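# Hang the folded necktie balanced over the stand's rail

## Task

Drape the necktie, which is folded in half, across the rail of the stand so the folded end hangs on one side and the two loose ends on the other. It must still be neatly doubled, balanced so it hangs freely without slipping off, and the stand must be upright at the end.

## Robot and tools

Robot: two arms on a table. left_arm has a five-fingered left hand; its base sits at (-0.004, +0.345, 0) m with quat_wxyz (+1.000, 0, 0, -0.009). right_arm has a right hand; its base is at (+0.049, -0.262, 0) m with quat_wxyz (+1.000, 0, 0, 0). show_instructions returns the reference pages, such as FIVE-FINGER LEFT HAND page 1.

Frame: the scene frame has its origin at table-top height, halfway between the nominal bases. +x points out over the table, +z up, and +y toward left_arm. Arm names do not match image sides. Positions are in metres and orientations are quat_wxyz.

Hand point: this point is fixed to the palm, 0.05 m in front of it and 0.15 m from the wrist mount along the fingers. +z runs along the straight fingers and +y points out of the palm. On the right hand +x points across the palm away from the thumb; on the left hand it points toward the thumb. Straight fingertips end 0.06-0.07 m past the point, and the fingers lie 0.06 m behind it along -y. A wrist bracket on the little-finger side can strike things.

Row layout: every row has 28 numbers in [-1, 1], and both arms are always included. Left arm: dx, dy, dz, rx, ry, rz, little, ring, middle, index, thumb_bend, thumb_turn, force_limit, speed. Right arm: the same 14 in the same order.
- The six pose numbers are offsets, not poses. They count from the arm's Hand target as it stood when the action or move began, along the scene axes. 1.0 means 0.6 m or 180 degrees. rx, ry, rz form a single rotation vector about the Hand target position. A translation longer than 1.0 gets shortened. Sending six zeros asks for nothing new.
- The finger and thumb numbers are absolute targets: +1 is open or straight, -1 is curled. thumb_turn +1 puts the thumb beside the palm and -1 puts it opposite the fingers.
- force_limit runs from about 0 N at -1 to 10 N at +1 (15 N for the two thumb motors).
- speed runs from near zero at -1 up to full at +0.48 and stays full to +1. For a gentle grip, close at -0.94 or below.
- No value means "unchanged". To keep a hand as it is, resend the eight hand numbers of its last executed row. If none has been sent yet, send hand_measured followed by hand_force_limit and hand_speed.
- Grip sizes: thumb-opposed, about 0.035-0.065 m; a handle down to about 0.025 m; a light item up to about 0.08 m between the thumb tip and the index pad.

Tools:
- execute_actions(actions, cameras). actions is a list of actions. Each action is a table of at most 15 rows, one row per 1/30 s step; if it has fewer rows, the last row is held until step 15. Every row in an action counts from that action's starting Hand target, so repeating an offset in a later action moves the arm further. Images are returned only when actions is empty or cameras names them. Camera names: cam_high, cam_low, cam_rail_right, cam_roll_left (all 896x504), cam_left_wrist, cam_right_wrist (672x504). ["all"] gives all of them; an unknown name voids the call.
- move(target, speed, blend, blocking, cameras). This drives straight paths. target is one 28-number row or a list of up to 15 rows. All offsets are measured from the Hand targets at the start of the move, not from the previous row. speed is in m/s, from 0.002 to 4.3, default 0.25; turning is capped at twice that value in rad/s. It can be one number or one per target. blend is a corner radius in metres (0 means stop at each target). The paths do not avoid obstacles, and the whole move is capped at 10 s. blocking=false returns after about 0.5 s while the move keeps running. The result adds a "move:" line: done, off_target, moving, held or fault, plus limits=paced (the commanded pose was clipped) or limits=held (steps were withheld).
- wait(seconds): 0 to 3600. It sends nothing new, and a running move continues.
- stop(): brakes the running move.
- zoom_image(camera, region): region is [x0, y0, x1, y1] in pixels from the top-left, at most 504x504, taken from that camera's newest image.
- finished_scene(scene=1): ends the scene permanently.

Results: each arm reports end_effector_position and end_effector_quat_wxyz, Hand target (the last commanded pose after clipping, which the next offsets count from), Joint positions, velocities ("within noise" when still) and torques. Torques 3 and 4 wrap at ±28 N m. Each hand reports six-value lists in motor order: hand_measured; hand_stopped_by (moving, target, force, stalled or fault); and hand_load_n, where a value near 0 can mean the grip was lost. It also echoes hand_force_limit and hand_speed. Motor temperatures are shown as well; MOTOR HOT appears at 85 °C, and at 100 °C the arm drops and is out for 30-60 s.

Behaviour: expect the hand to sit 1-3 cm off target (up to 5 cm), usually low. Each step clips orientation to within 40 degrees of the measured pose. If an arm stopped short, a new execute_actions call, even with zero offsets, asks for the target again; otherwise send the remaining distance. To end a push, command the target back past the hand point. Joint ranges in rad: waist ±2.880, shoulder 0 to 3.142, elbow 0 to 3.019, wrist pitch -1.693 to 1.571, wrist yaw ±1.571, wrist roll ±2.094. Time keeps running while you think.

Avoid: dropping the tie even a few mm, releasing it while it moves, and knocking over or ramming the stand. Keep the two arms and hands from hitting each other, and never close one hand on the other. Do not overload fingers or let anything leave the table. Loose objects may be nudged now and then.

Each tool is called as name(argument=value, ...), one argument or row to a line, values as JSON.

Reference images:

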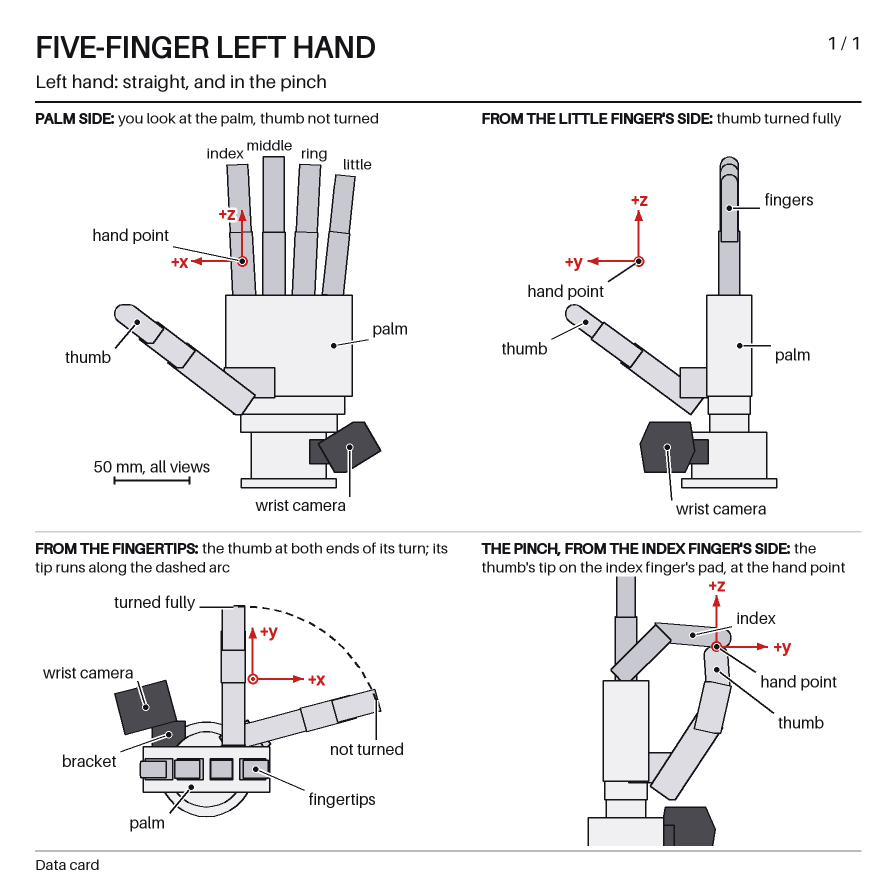

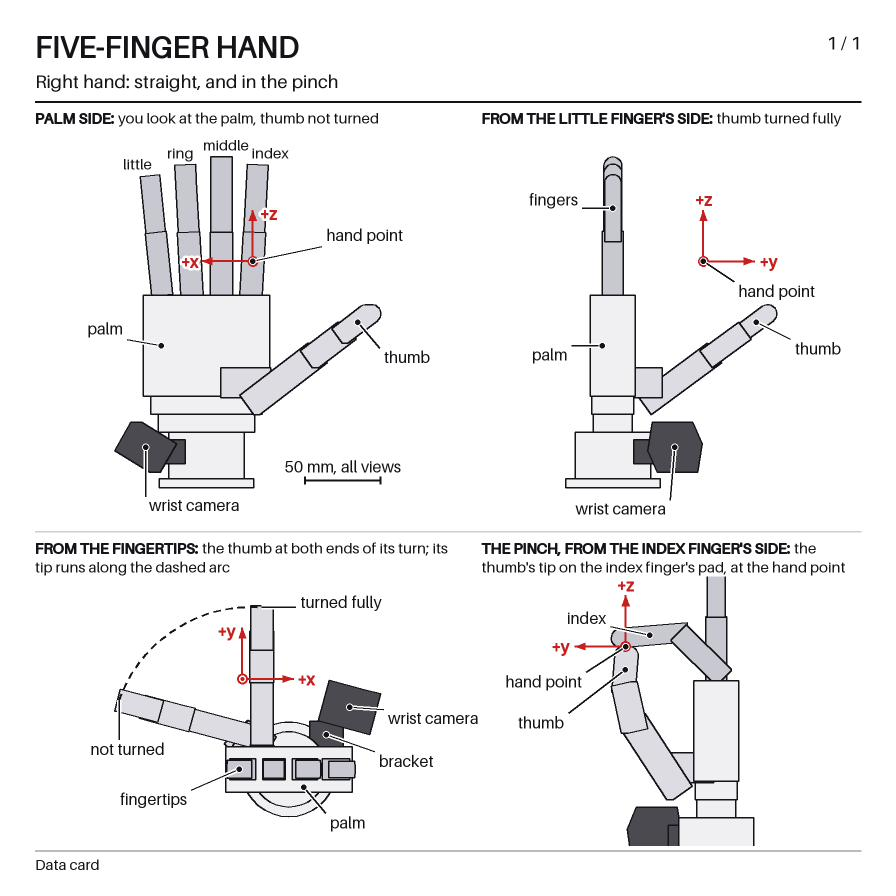

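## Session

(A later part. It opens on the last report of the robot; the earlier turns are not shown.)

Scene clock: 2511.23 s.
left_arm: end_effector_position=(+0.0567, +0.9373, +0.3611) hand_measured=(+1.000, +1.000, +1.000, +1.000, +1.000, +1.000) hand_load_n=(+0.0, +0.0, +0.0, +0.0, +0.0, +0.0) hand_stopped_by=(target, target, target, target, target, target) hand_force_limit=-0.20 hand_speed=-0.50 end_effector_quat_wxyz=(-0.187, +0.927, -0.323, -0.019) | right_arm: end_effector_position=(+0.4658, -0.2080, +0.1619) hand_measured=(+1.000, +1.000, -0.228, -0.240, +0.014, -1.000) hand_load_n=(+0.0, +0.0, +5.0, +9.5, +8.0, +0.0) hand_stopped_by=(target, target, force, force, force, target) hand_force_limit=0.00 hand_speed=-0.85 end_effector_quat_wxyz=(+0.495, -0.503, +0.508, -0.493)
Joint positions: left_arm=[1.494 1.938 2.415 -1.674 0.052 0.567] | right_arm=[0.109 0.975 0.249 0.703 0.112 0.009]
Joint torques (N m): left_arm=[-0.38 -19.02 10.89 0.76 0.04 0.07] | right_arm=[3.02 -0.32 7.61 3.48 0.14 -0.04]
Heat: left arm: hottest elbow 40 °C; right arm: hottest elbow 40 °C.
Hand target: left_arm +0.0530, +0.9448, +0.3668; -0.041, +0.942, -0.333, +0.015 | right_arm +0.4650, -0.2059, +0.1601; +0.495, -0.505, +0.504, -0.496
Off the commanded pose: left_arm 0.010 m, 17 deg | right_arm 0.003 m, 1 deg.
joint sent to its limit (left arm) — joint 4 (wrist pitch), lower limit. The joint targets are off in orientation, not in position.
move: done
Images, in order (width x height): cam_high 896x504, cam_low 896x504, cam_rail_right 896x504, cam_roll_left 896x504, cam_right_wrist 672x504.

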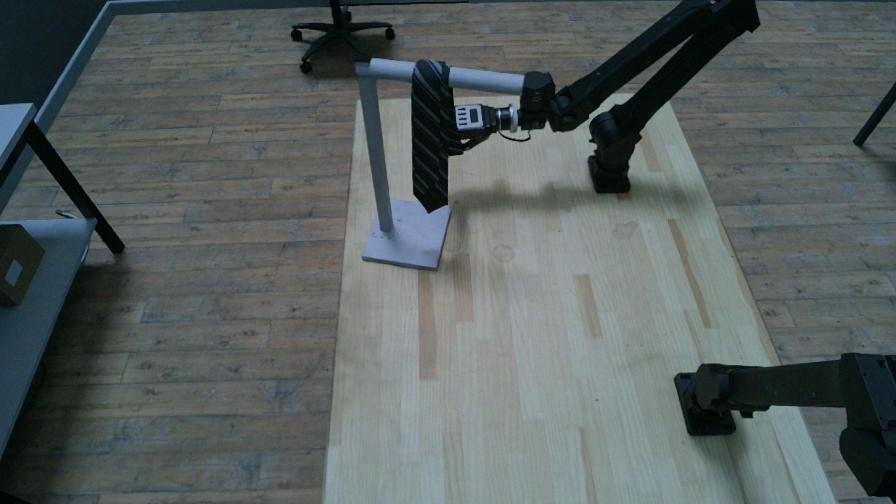

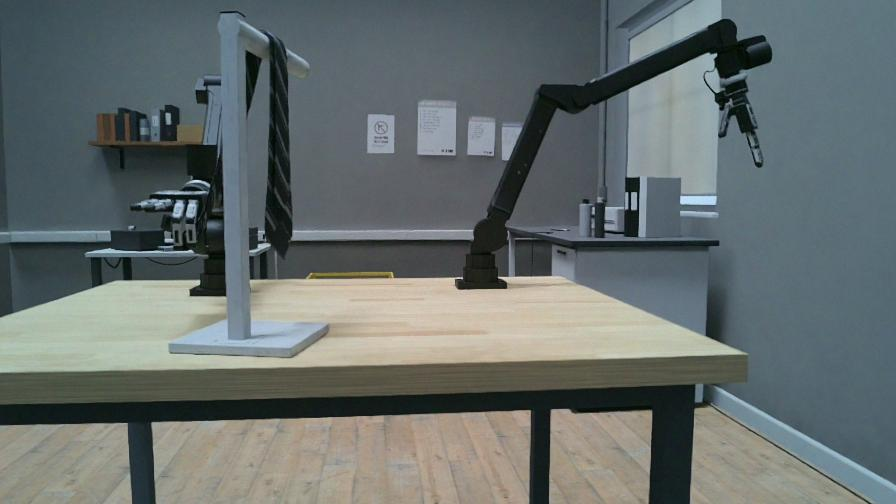

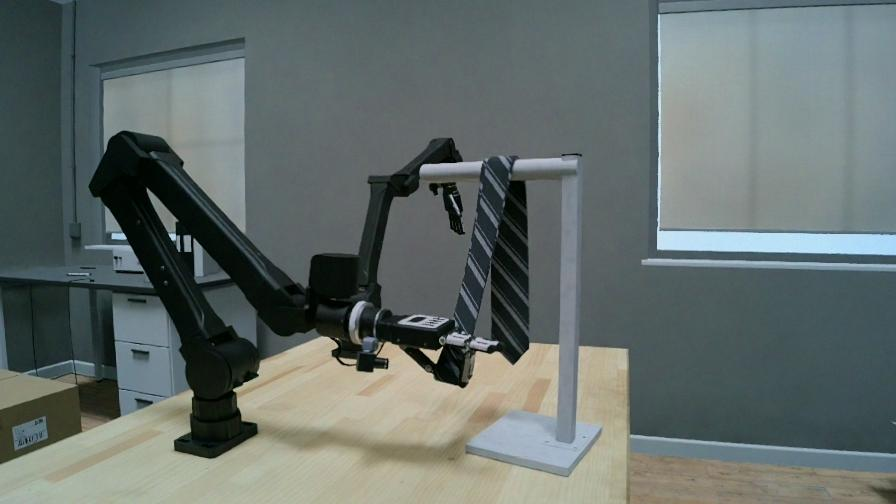

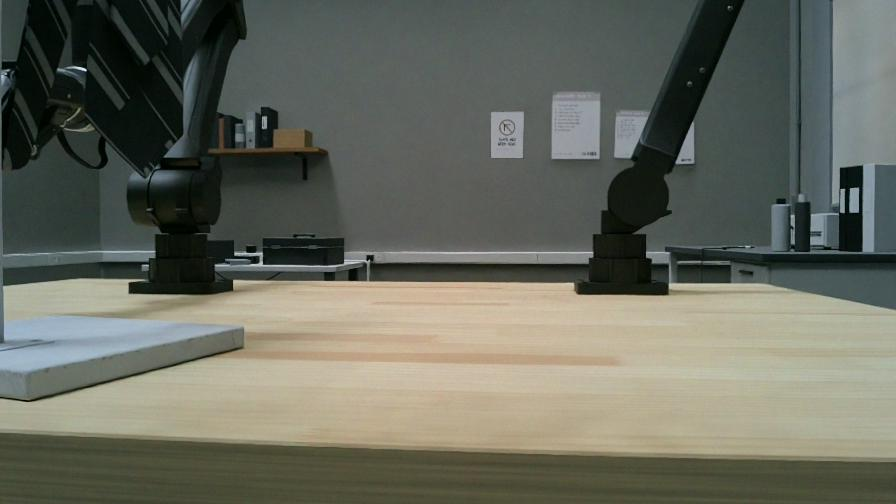

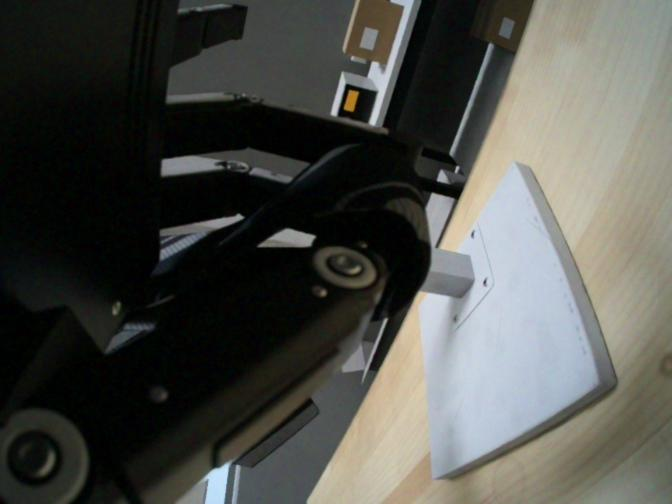

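move(
  target=[
    [0,0,0,0,0,0,1,1,1,1,1,1,-0.2,-0.5, 0.008,0.05,-0.042,0,0,0,1,1,-0.32,-0.32,-0.1,-1,0,-0.85],
    [0,0,0,0,0,0,1,1,1,1,1,1,-0.2,-0.5, 0.008,0.05,-0.042,0,0,0,1,1,-0.1,-0.1,0.0,-1,0,-0.85],
  ],
  speed=0.05,
  cameras=["cam_low","cam_rail_right","cam_high","cam_right_wrist","cam_roll_left"],
)

zoom_image(
  camera="cam_low",
  region=[100, 0, 400, 320],
)

zoom_image(
  camera="cam_rail_right",
  region=[350, 130, 600, 430],
)

Scene clock: 2527.00 s.
left_arm: end_effector_position=(+0.0567, +0.9373, +0.3611) hand_measured=(+1.000, +1.000, +1.000, +1.000, +1.000, +1.000) hand_load_n=(+0.0, +0.0, +0.0, +0.0, +0.0, +0.0) hand_stopped_by=(target, target, target, target, target, target) hand_force_limit=-0.20 hand_speed=-0.50 end_effector_quat_wxyz=(-0.187, +0.927, -0.323, -0.019) | right_arm: end_effector_position=(+0.4714, -0.1783, +0.1369) hand_measured=(+1.000, +1.000, -0.100, -0.100, +0.012, -1.000) hand_load_n=(+0.0, +0.0, +0.0, +0.0, +0.0, +0.0) hand_stopped_by=(target, target, target, target, force, target) hand_force_limit=0.00 hand_speed=-0.85 end_effector_quat_wxyz=(+0.494, -0.503, +0.507, -0.495)
Joint positions: left_arm=[1.494 1.938 2.415 -1.674 0.052 0.567] | right_arm=[0.233 1.138 0.236 0.879 0.237 0.009]
Joint torques (N m): left_arm=[-0.56 -18.96 10.85 0.73 0.04 0.07] | right_arm=[2.32 -0.85 6.46 3.25 0.13 0.06]
Heat: left arm: hottest elbow 40 °C; right arm: hottest elbow 39 °C.
Hand target: left_arm +0.0530, +0.9448, +0.3668; -0.041, +0.942, -0.333, +0.015 | right_arm +0.4698, -0.1759, +0.1348; +0.495, -0.505, +0.504, -0.495
Off the commanded pose: left_arm 0.010 m, 17 deg | right_arm 0.003 m, 0 deg.
joint sent to its limit (left arm) — joint 4 (wrist pitch), lower limit. The joint targets are off in orientation, not in position.
move: done
Images, in order (width x height): cam_high 896x504, cam_low 896x504, cam_rail_right 896x504, cam_roll_left 896x504, cam_right_wrist 672x504.

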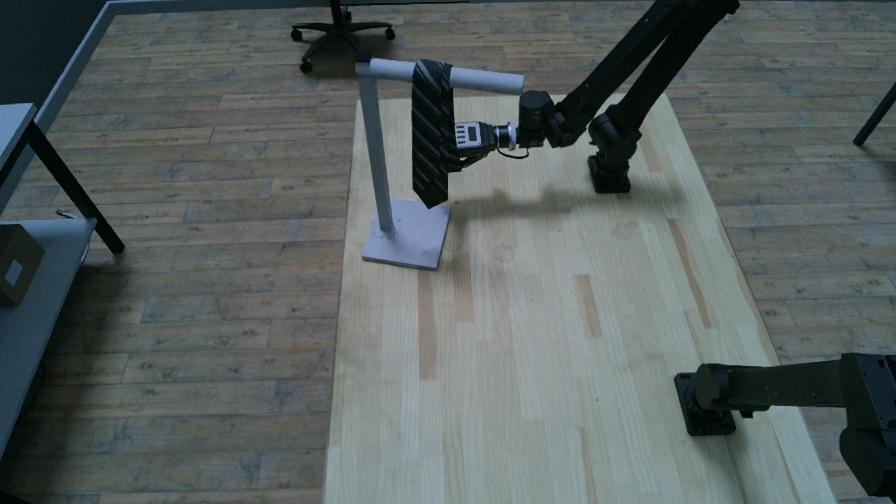

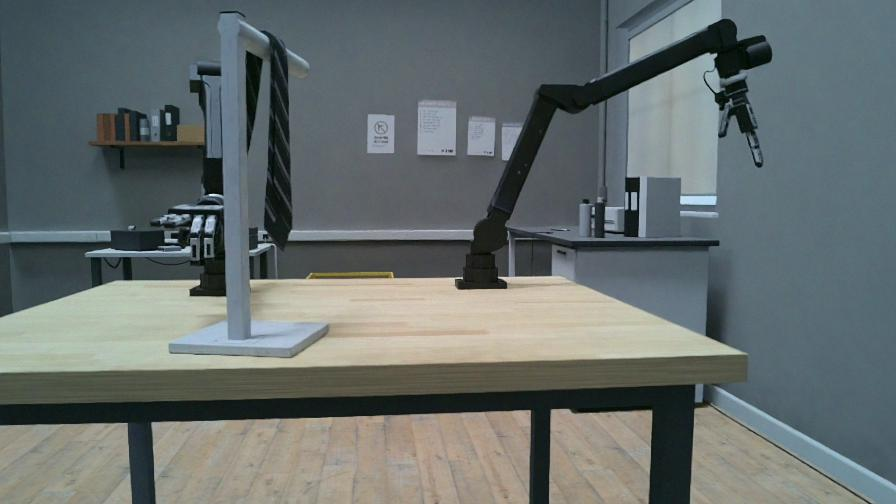

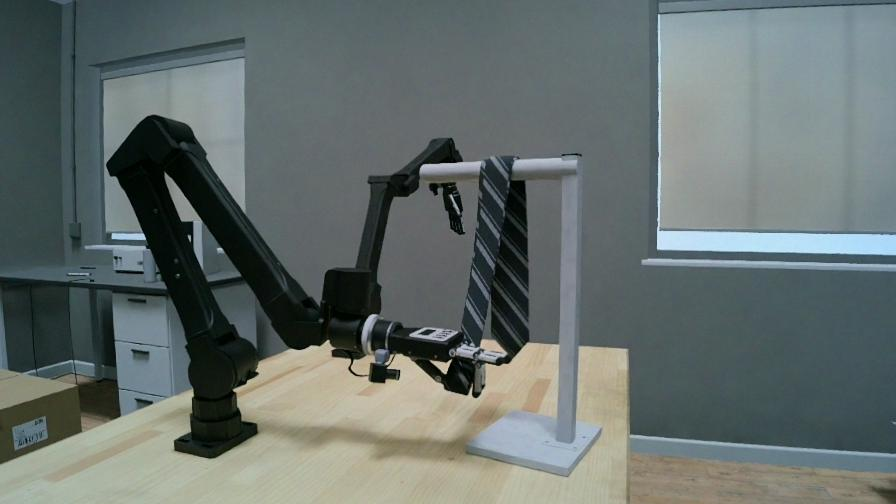

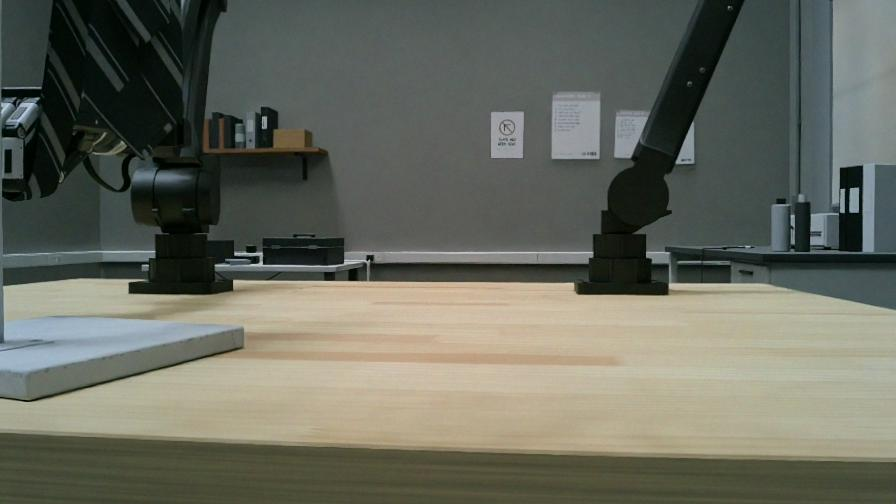

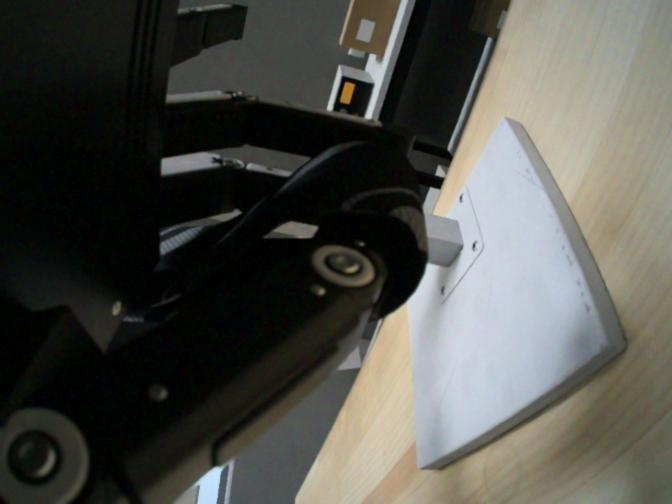

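Scaled by 1.575 from the camera's image (finer frame: 1280x720).

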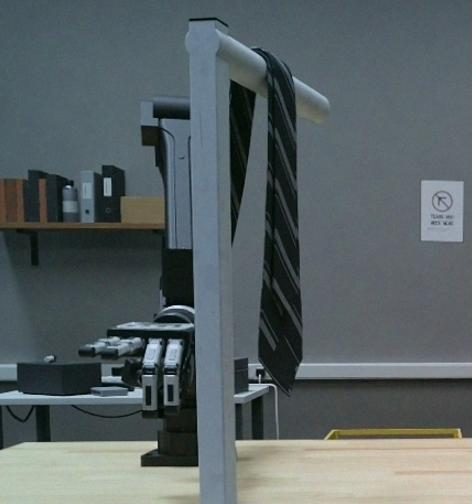

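Scaled by 1.680 from the camera's image (finer frame: 1280x720).

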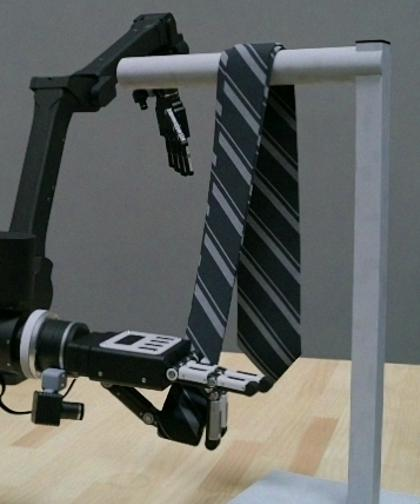

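move(
  target=[
    [0,0,0,0,0,0,1,1,1,1,1,1,-0.2,-0.5, 0,0,0,0,0,0,1,1,0.5,0.5,0.012,-1,0,-0.8],
  ],
  speed=0.05,
  cameras=["cam_low","cam_rail_right","cam_high","cam_right_wrist","cam_roll_left"],
)

zoom_image(
  camera="cam_low",
  region=[100, 0, 400, 320],
)

zoom_image(
  camera="cam_rail_right",
  region=[400, 280, 560, 430],
)

Scene clock: 2545.60 s.
left_arm: end_effector_position=(+0.0567, +0.9373, +0.3611) hand_measured=(+1.000, +1.000, +1.000, +1.000, +1.000, +1.000) hand_load_n=(+0.0, +0.0, +0.0, +0.0, +0.0, +0.0) hand_stopped_by=(target, target, target, target, target, target) hand_force_limit=-0.20 hand_speed=-0.50 end_effector_quat_wxyz=(-0.187, +0.927, -0.323, -0.019) | right_arm: end_effector_position=(+0.4714, -0.1783, +0.1369) hand_measured=(+1.000, +1.000, +0.500, +0.500, +0.012, -1.000) hand_load_n=(+0.0, +0.0, +0.0, +0.0, +0.0, +0.0) hand_stopped_by=(target, target, target, target, target, target) hand_force_limit=0.00 hand_speed=-0.80 end_effector_quat_wxyz=(+0.494, -0.503, +0.507, -0.495)
Joint positions: left_arm=[1.494 1.938 2.415 -1.674 0.052 0.567] | right_arm=[0.233 1.138 0.236 0.879 0.237 0.009]
Joint torques (N m): left_arm=[-0.32 -19.02 10.86 0.75 0.03 0.08] | right_arm=[2.67 -0.91 6.27 3.19 0.14 0.05]
Heat: left arm: hottest elbow 40 °C; right arm: hottest elbow 39 °C.
Hand target: left_arm +0.0530, +0.9448, +0.3668; -0.041, +0.942, -0.333, +0.015 | right_arm +0.4698, -0.1759, +0.1348; +0.495, -0.505, +0.504, -0.495
Off the commanded pose: left_arm 0.010 m, 17 deg | right_arm 0.004 m, 0 deg.
joint sent to its limit (left arm) — joint 4 (wrist pitch), lower limit. The joint targets are off in orientation, not in position.
move: done
Images, in order (width x height): cam_high 896x504, cam_low 896x504, cam_rail_right 896x504, cam_roll_left 896x504, cam_right_wrist 672x504.

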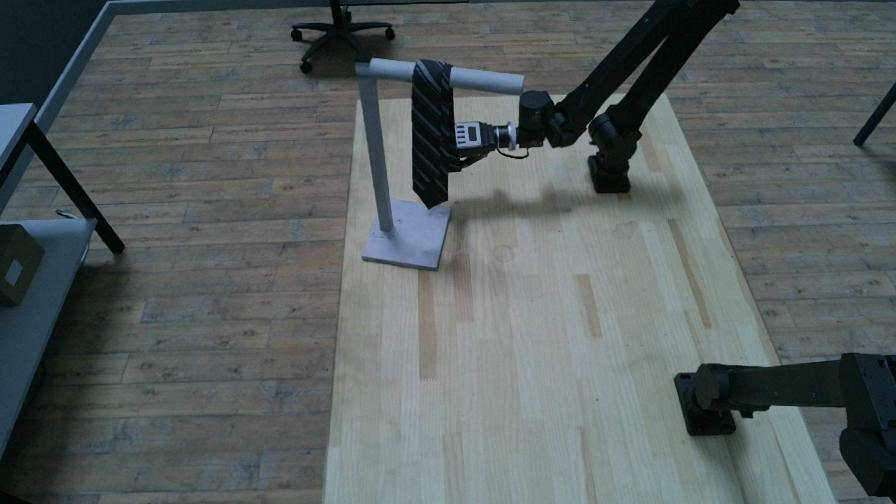

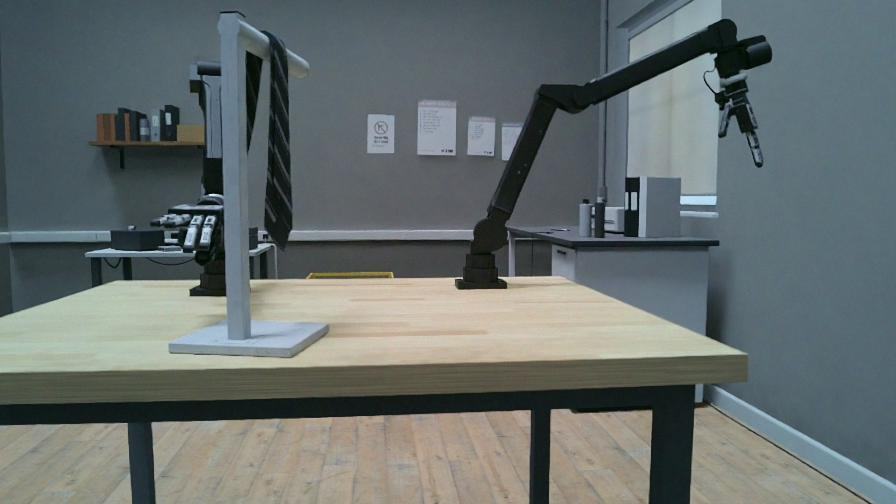

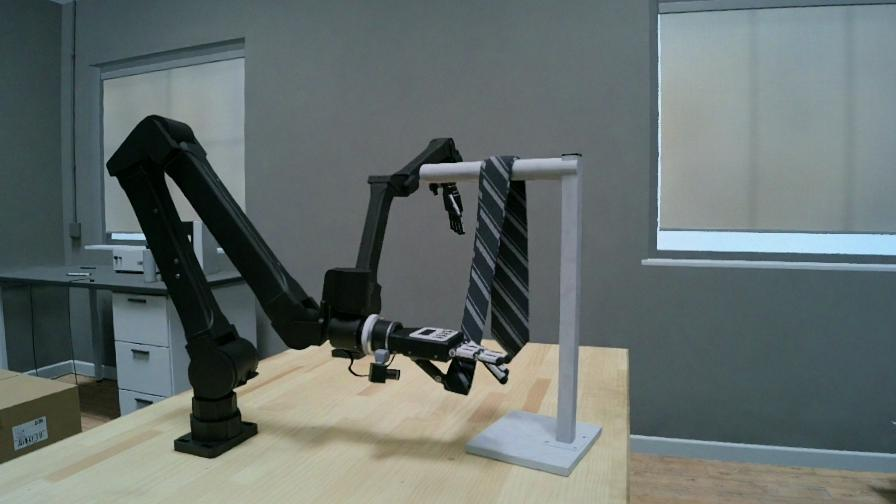

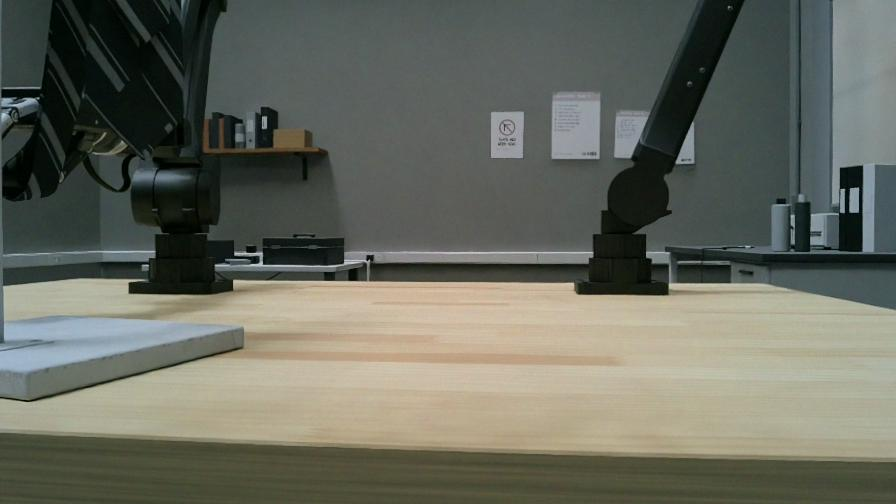

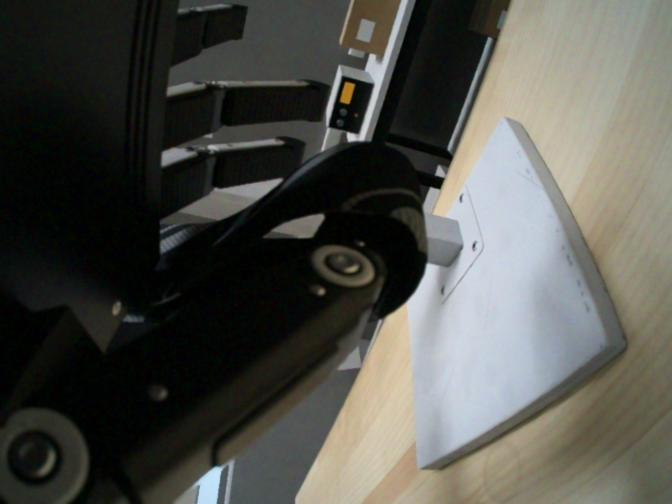

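Scaled by 1.575 from the camera's image (finer frame: 1280x720).

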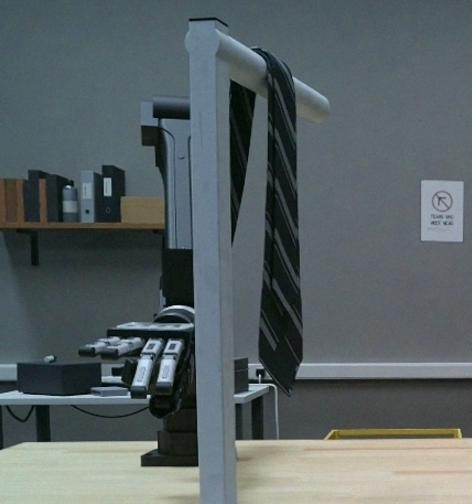

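Scaled by 3.150 from the camera's image (finer frame: 1280x720).

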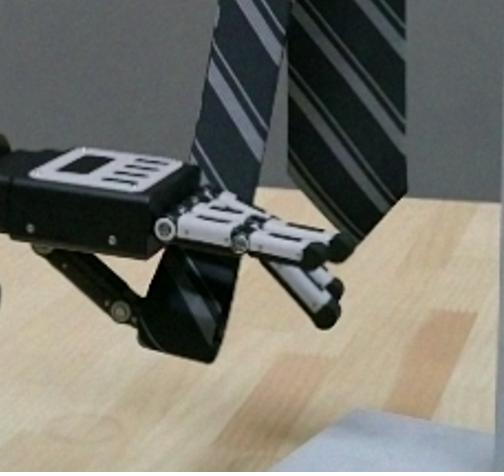

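move(
  target=[
    [0,0,0,0,0,0,1,1,1,1,1,1,-0.2,-0.5, 0,0,0,0,0,0,1,1,1,1,0.012,-1,0,-0.8],
    [0,0,0,0,0,0,1,1,1,1,1,1,-0.2,-0.5, 0,0.0,-0.02,0,0,0,1,1,1,1,0.012,-1,0,-0.8],
    [0,0,0,0,0,0,1,1,1,1,1,1,-0.2,-0.5, -0.06,0.0,-0.02,0,0,0,1,1,1,1,0.012,-1,0,-0.8],
  ],
  speed=0.03,
  cameras=["cam_low","cam_rail_right","cam_high","cam_right_wrist","cam_roll_left"],
)

zoom_image(
  camera="cam_low",
  region=[100, 0, 400, 320],
)

zoom_image(
  camera="cam_rail_right",
  region=[400, 280, 560, 430],
)

Scene clock: 2564.70 s.
left_arm: end_effector_position=(+0.0567, +0.9373, +0.3611) hand_measured=(+1.000, +1.000, +1.000, +1.000, +1.000, +1.000) hand_load_n=(+0.0, +0.0, +0.0, +0.0, +0.0, +0.0) hand_stopped_by=(target, target, target, target, target, target) hand_force_limit=-0.20 hand_speed=-0.50 end_effector_quat_wxyz=(-0.187, +0.927, -0.323, -0.019) | right_arm: end_effector_position=(+0.4370, -0.1783, +0.1259) hand_measured=(+1.000, +1.000, +1.000, +1.000, +0.012, -1.000) hand_load_n=(+0.0, +0.0, +0.0, +0.0, +0.0, +0.0) hand_stopped_by=(target, target, target, target, target, target) hand_force_limit=0.00 hand_speed=-0.80 end_effector_quat_wxyz=(+0.498, -0.499, +0.505, -0.498)
Joint positions: left_arm=[1.494 1.938 2.415 -1.674 0.052 0.567] | right_arm=[0.275 1.072 0.138 0.925 0.28 0.009]
Joint torques (N m): left_arm=[-0.38 -19.02 10.88 0.76 0.05 0.07] | right_arm=[1.9 -1.44 6.56 1.96 0.14 0.04]
Heat: left arm: hottest elbow 40 °C; right arm: hottest elbow 38 °C.
Hand target: left_arm +0.0530, +0.9448, +0.3668; -0.041, +0.942, -0.333, +0.015 | right_arm +0.4339, -0.1759, +0.1230; +0.495, -0.505, +0.504, -0.496
Off the commanded pose: left_arm 0.010 m, 17 deg | right_arm 0.005 m, 1 deg.
joint sent to its limit (left arm) — joint 4 (wrist pitch), lower limit. The joint targets are off in orientation, not in position.
move: done
Images, in order (width x height): cam_high 896x504, cam_low 896x504, cam_rail_right 896x504, cam_roll_left 896x504, cam_right_wrist 672x504.

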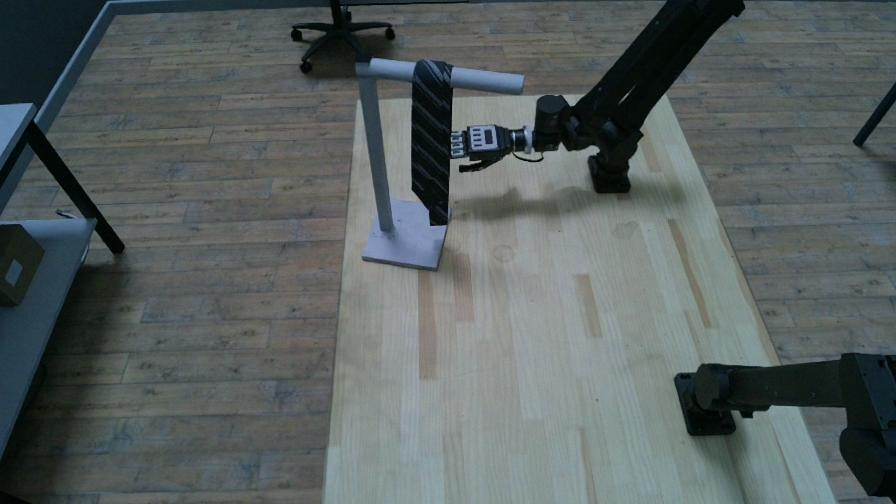

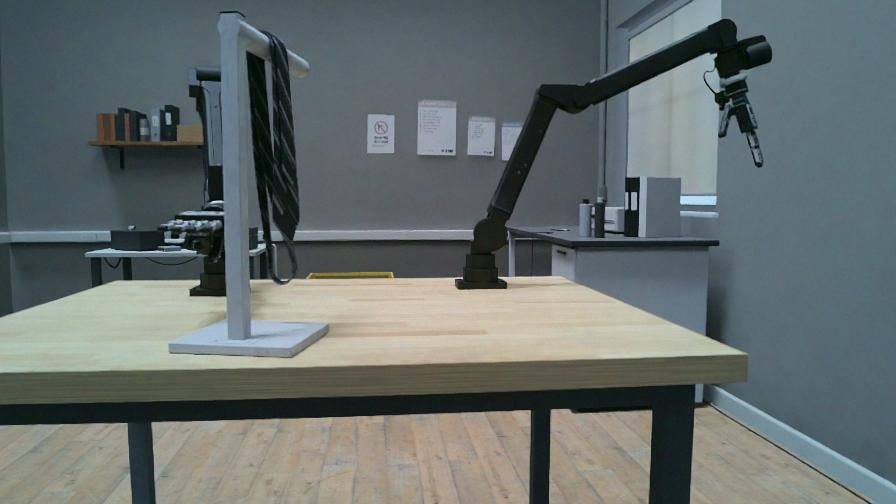

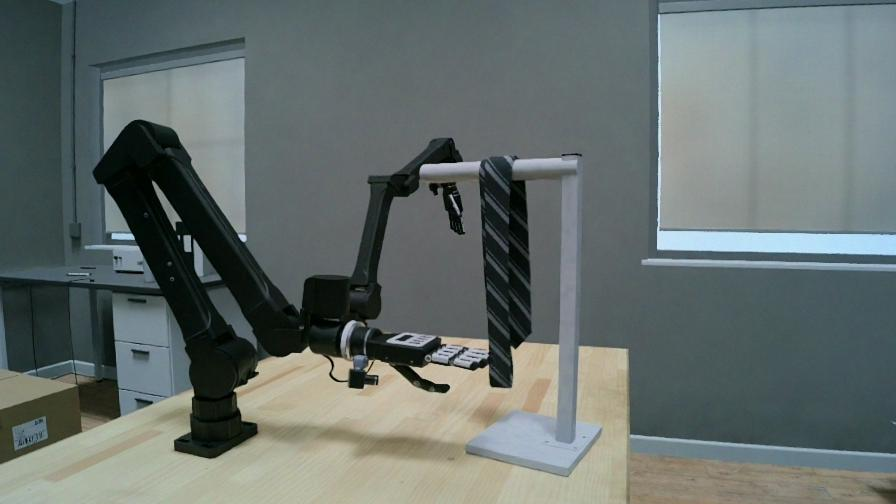

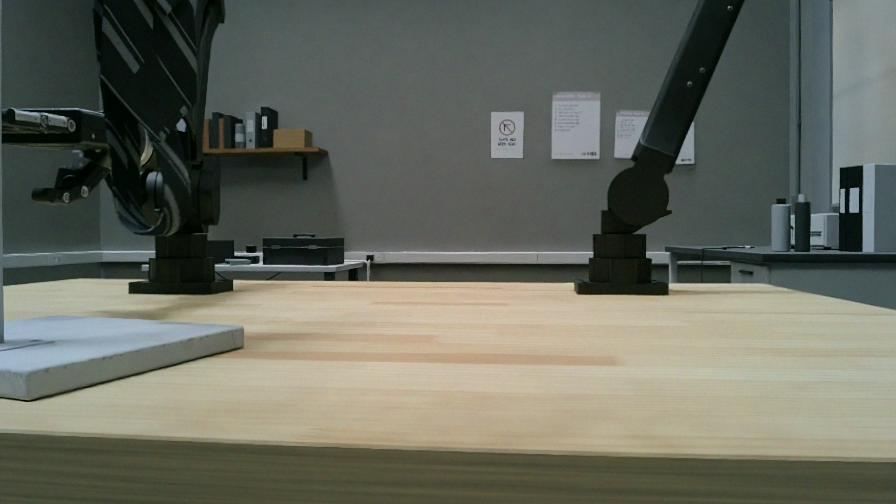

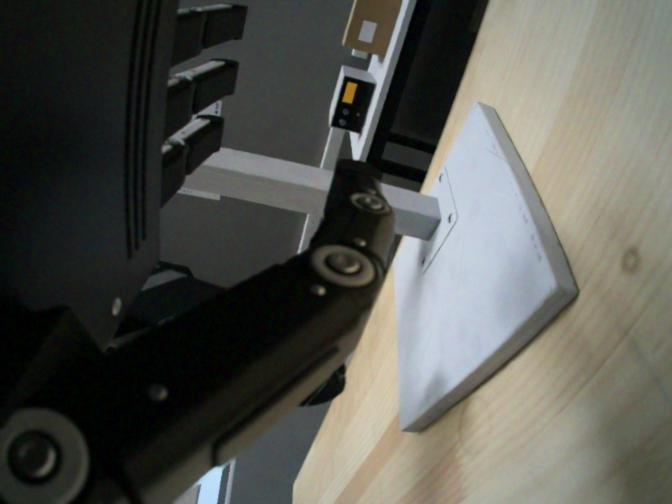

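Scaled by 1.575 from the camera's image (finer frame: 1280x720).

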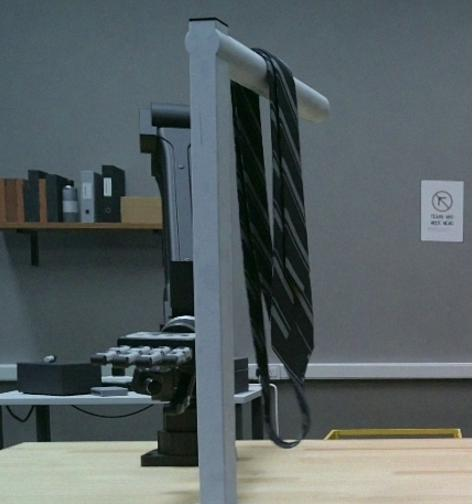

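Scaled by 3.150 from the camera's image (finer frame: 1280x720).

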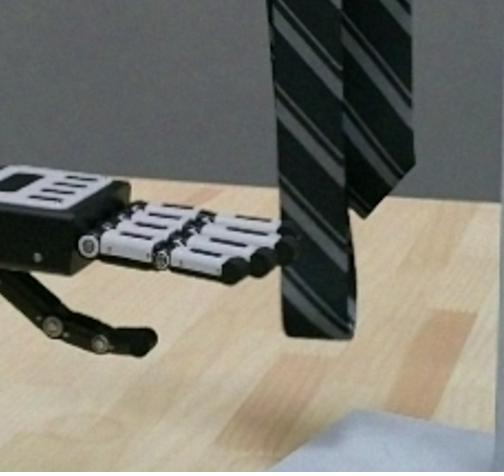

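move(
  target=[
    [0,0,0,0,0,0,1,1,1,1,1,1,-0.2,-0.5, -0.09,0,0,0,0,0,1,1,1,1,0.012,-1,0,-0.8],
    [0,0,0,0,0,0,1,1,1,1,1,1,-0.2,-0.5, -0.12,-0.25,0.05,0,0,0,1,1,1,1,0.012,-1,0,-0.8],
  ],
  speed=0.06,
)

wait(
  seconds=3,
  cameras=["all"],
)

zoom_image(
  camera="cam_low",
  region=[180, 0, 360, 320],
)

zoom_image(
  camera="cam_rail_right",
  region=[420, 130, 600, 430],
)

zoom_image(
  camera="cam_high",
  region=[360, 30, 540, 260],
)

Scene clock: 2580.50 s.
left_arm: end_effector_position=(+0.0567, +0.9373, +0.3611) hand_measured=(+1.000, +1.000, +1.000, +1.000, +1.000, +1.000) hand_load_n=(+0.0, +0.0, +0.0, +0.0, +0.0, +0.0) hand_stopped_by=(target, target, target, target, target, target) hand_force_limit=-0.20 hand_speed=-0.50 end_effector_quat_wxyz=(-0.187, +0.927, -0.323, -0.019) | right_arm: end_effector_position=(+0.3515, -0.3161, +0.1280) hand_measured=(+1.000, +1.000, +1.000, +1.000, +0.012, -1.000) hand_load_n=(+0.0, +0.0, +0.0, -0.5, +0.0, +0.0) hand_stopped_by=(target, target, target, target, target, target) hand_force_limit=0.00 hand_speed=-0.80 end_effector_quat_wxyz=(+0.495, -0.506, +0.524, -0.473)
Joint positions: left_arm=[1.494 1.938 2.415 -1.674 0.052 0.567] | right_arm=[-0.659 0.534 0.052 0.403 -0.664 -0.008]
Joint torques (N m): left_arm=[-0.38 -19.08 10.89 0.76 0.04 0.08] | right_arm=[0.79 4.37 12.67 3.15 -0.12 0.02]
Heat: left arm: hottest elbow 40 °C; right arm: hottest elbow 38 °C.
Hand target: left_arm +0.0530, +0.9448, +0.3668; -0.041, +0.942, -0.333, +0.015 | right_arm +0.3619, -0.3259, +0.1528; +0.495, -0.505, +0.504, -0.495
Off the commanded pose: left_arm 0.010 m, 17 deg | right_arm 0.029 m, 3 deg.
joint sent to its limit (left arm) — joint 4 (wrist pitch), lower limit. The joint targets are off in orientation, not in position.
move: off_target (right_arm)

Scene clock: 2583.50 s.
left_arm: end_effector_position=(+0.0567, +0.9373, +0.3611) hand_measured=(+1.000, +1.000, +1.000, +1.000, +1.000, +1.000) hand_load_n=(+0.0, +0.0, +0.0, +0.0, +0.0, +0.0) hand_stopped_by=(target, target, target, target, target, target) hand_force_limit=-0.20 hand_speed=-0.50 end_effector_quat_wxyz=(-0.187, +0.927, -0.323, -0.019) | right_arm: end_effector_position=(+0.3515, -0.3160, +0.1280) hand_measured=(+1.000, +1.000, +1.000, +1.000, +0.012, -1.000) hand_load_n=(+0.0, +0.0, +0.0, -0.5, +0.0, +0.0) hand_stopped_by=(target, target, target, target, target, target) hand_force_limit=0.00 hand_speed=-0.80 end_effector_quat_wxyz=(+0.495, -0.506, +0.524, -0.473)
Joint positions: left_arm=[1.494 1.938 2.415 -1.674 0.052 0.567] | right_arm=[-0.659 0.534 0.052 0.403 -0.664 -0.008]
Joint torques (N m): left_arm=[-0.38 -19.14 10.85 0.75 0.04 0.07] | right_arm=[0.44 3.49 12.78 3.14 -0.16 0.05]
Heat: left arm: hottest elbow 40 °C; right arm: hottest elbow 38 °C.
Hand target: left_arm +0.0530, +0.9448, +0.3668; -0.041, +0.942, -0.333, +0.015 | right_arm +0.3618, -0.3259, +0.1528; +0.496, -0.505, +0.504, -0.495
Off the commanded pose: left_arm 0.010 m, 17 deg | right_arm 0.029 m, 3 deg.
wait: 3.00 s; at rest by 0.17 s

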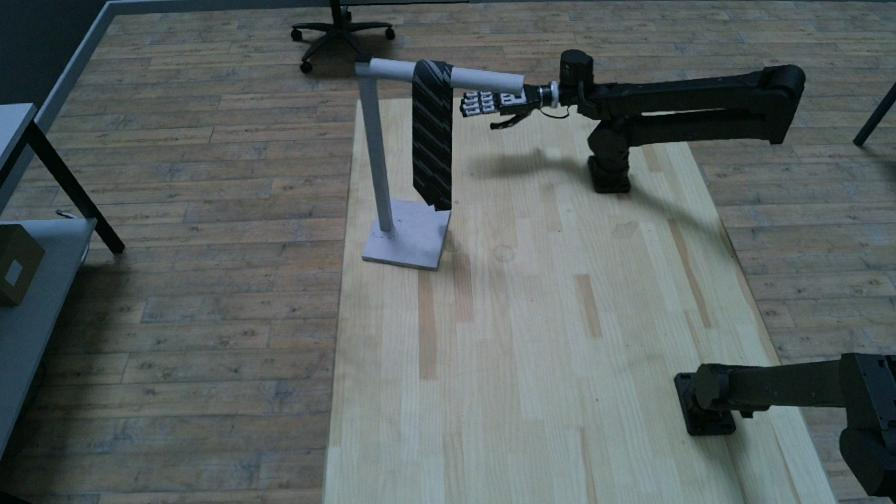

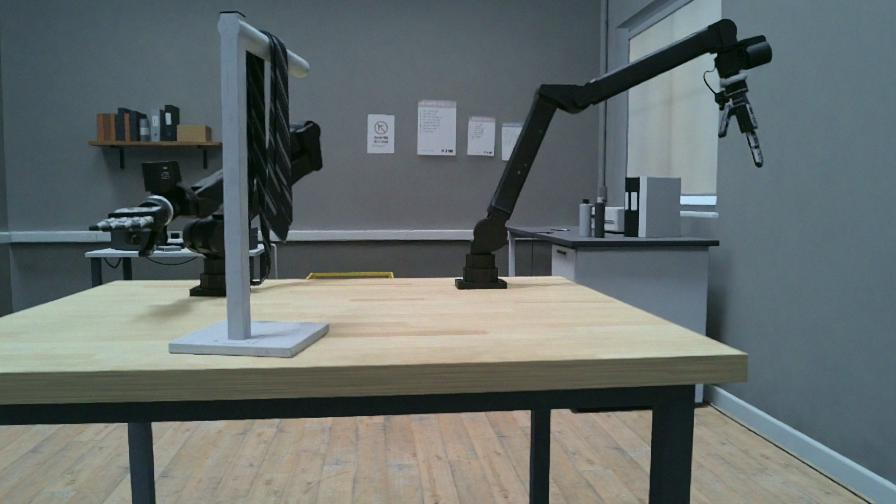

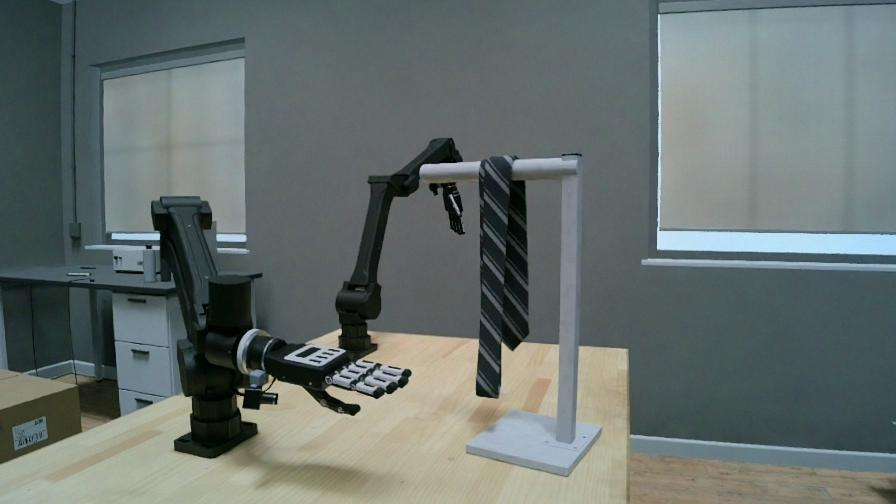

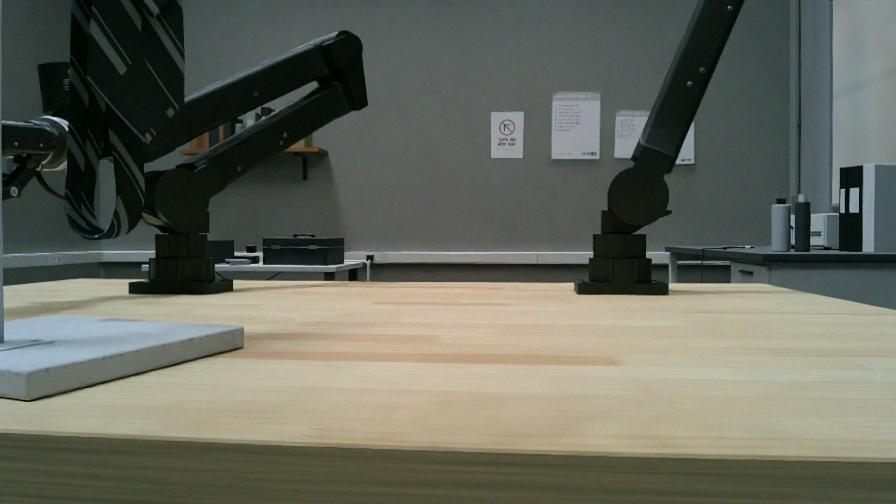

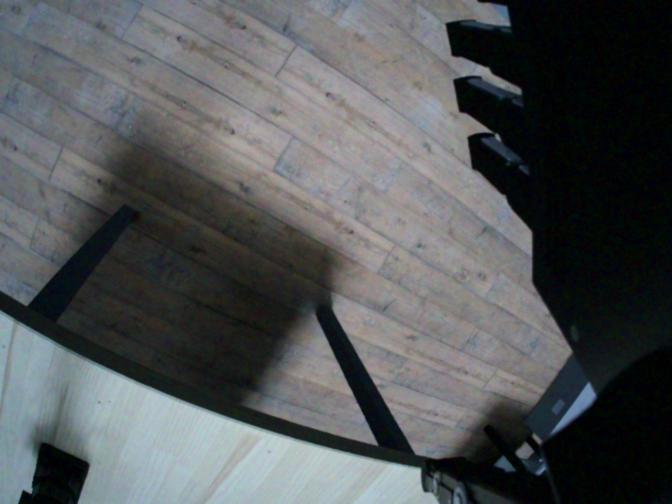

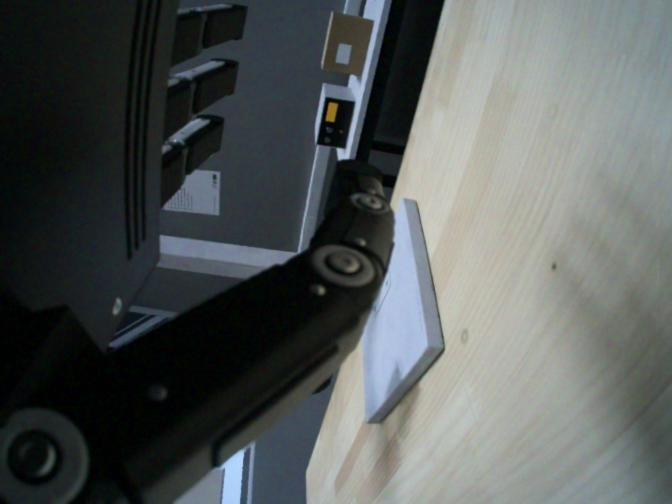

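Scaled by 1.575 from the camera's image (finer frame: 1280x720).

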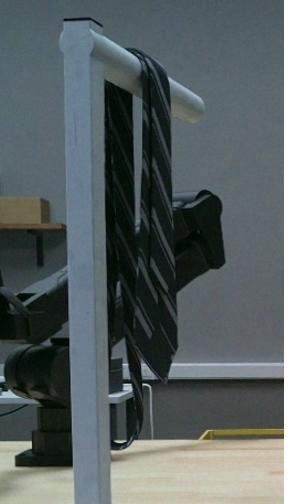

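Scaled by 1.680 from the camera's image (finer frame: 1280x720).

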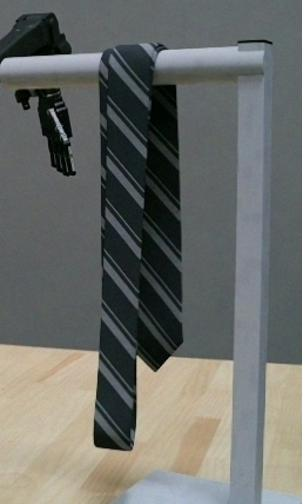

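Scaled by 2.191 from the camera's image (finer frame: 1280x720).

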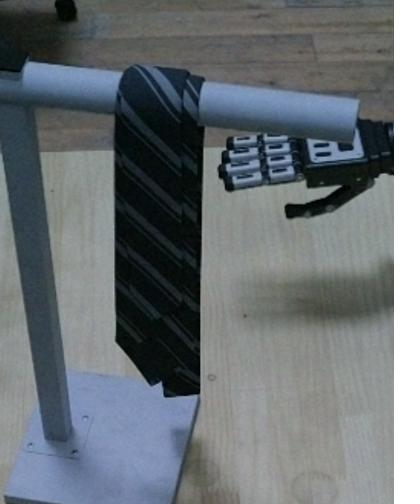

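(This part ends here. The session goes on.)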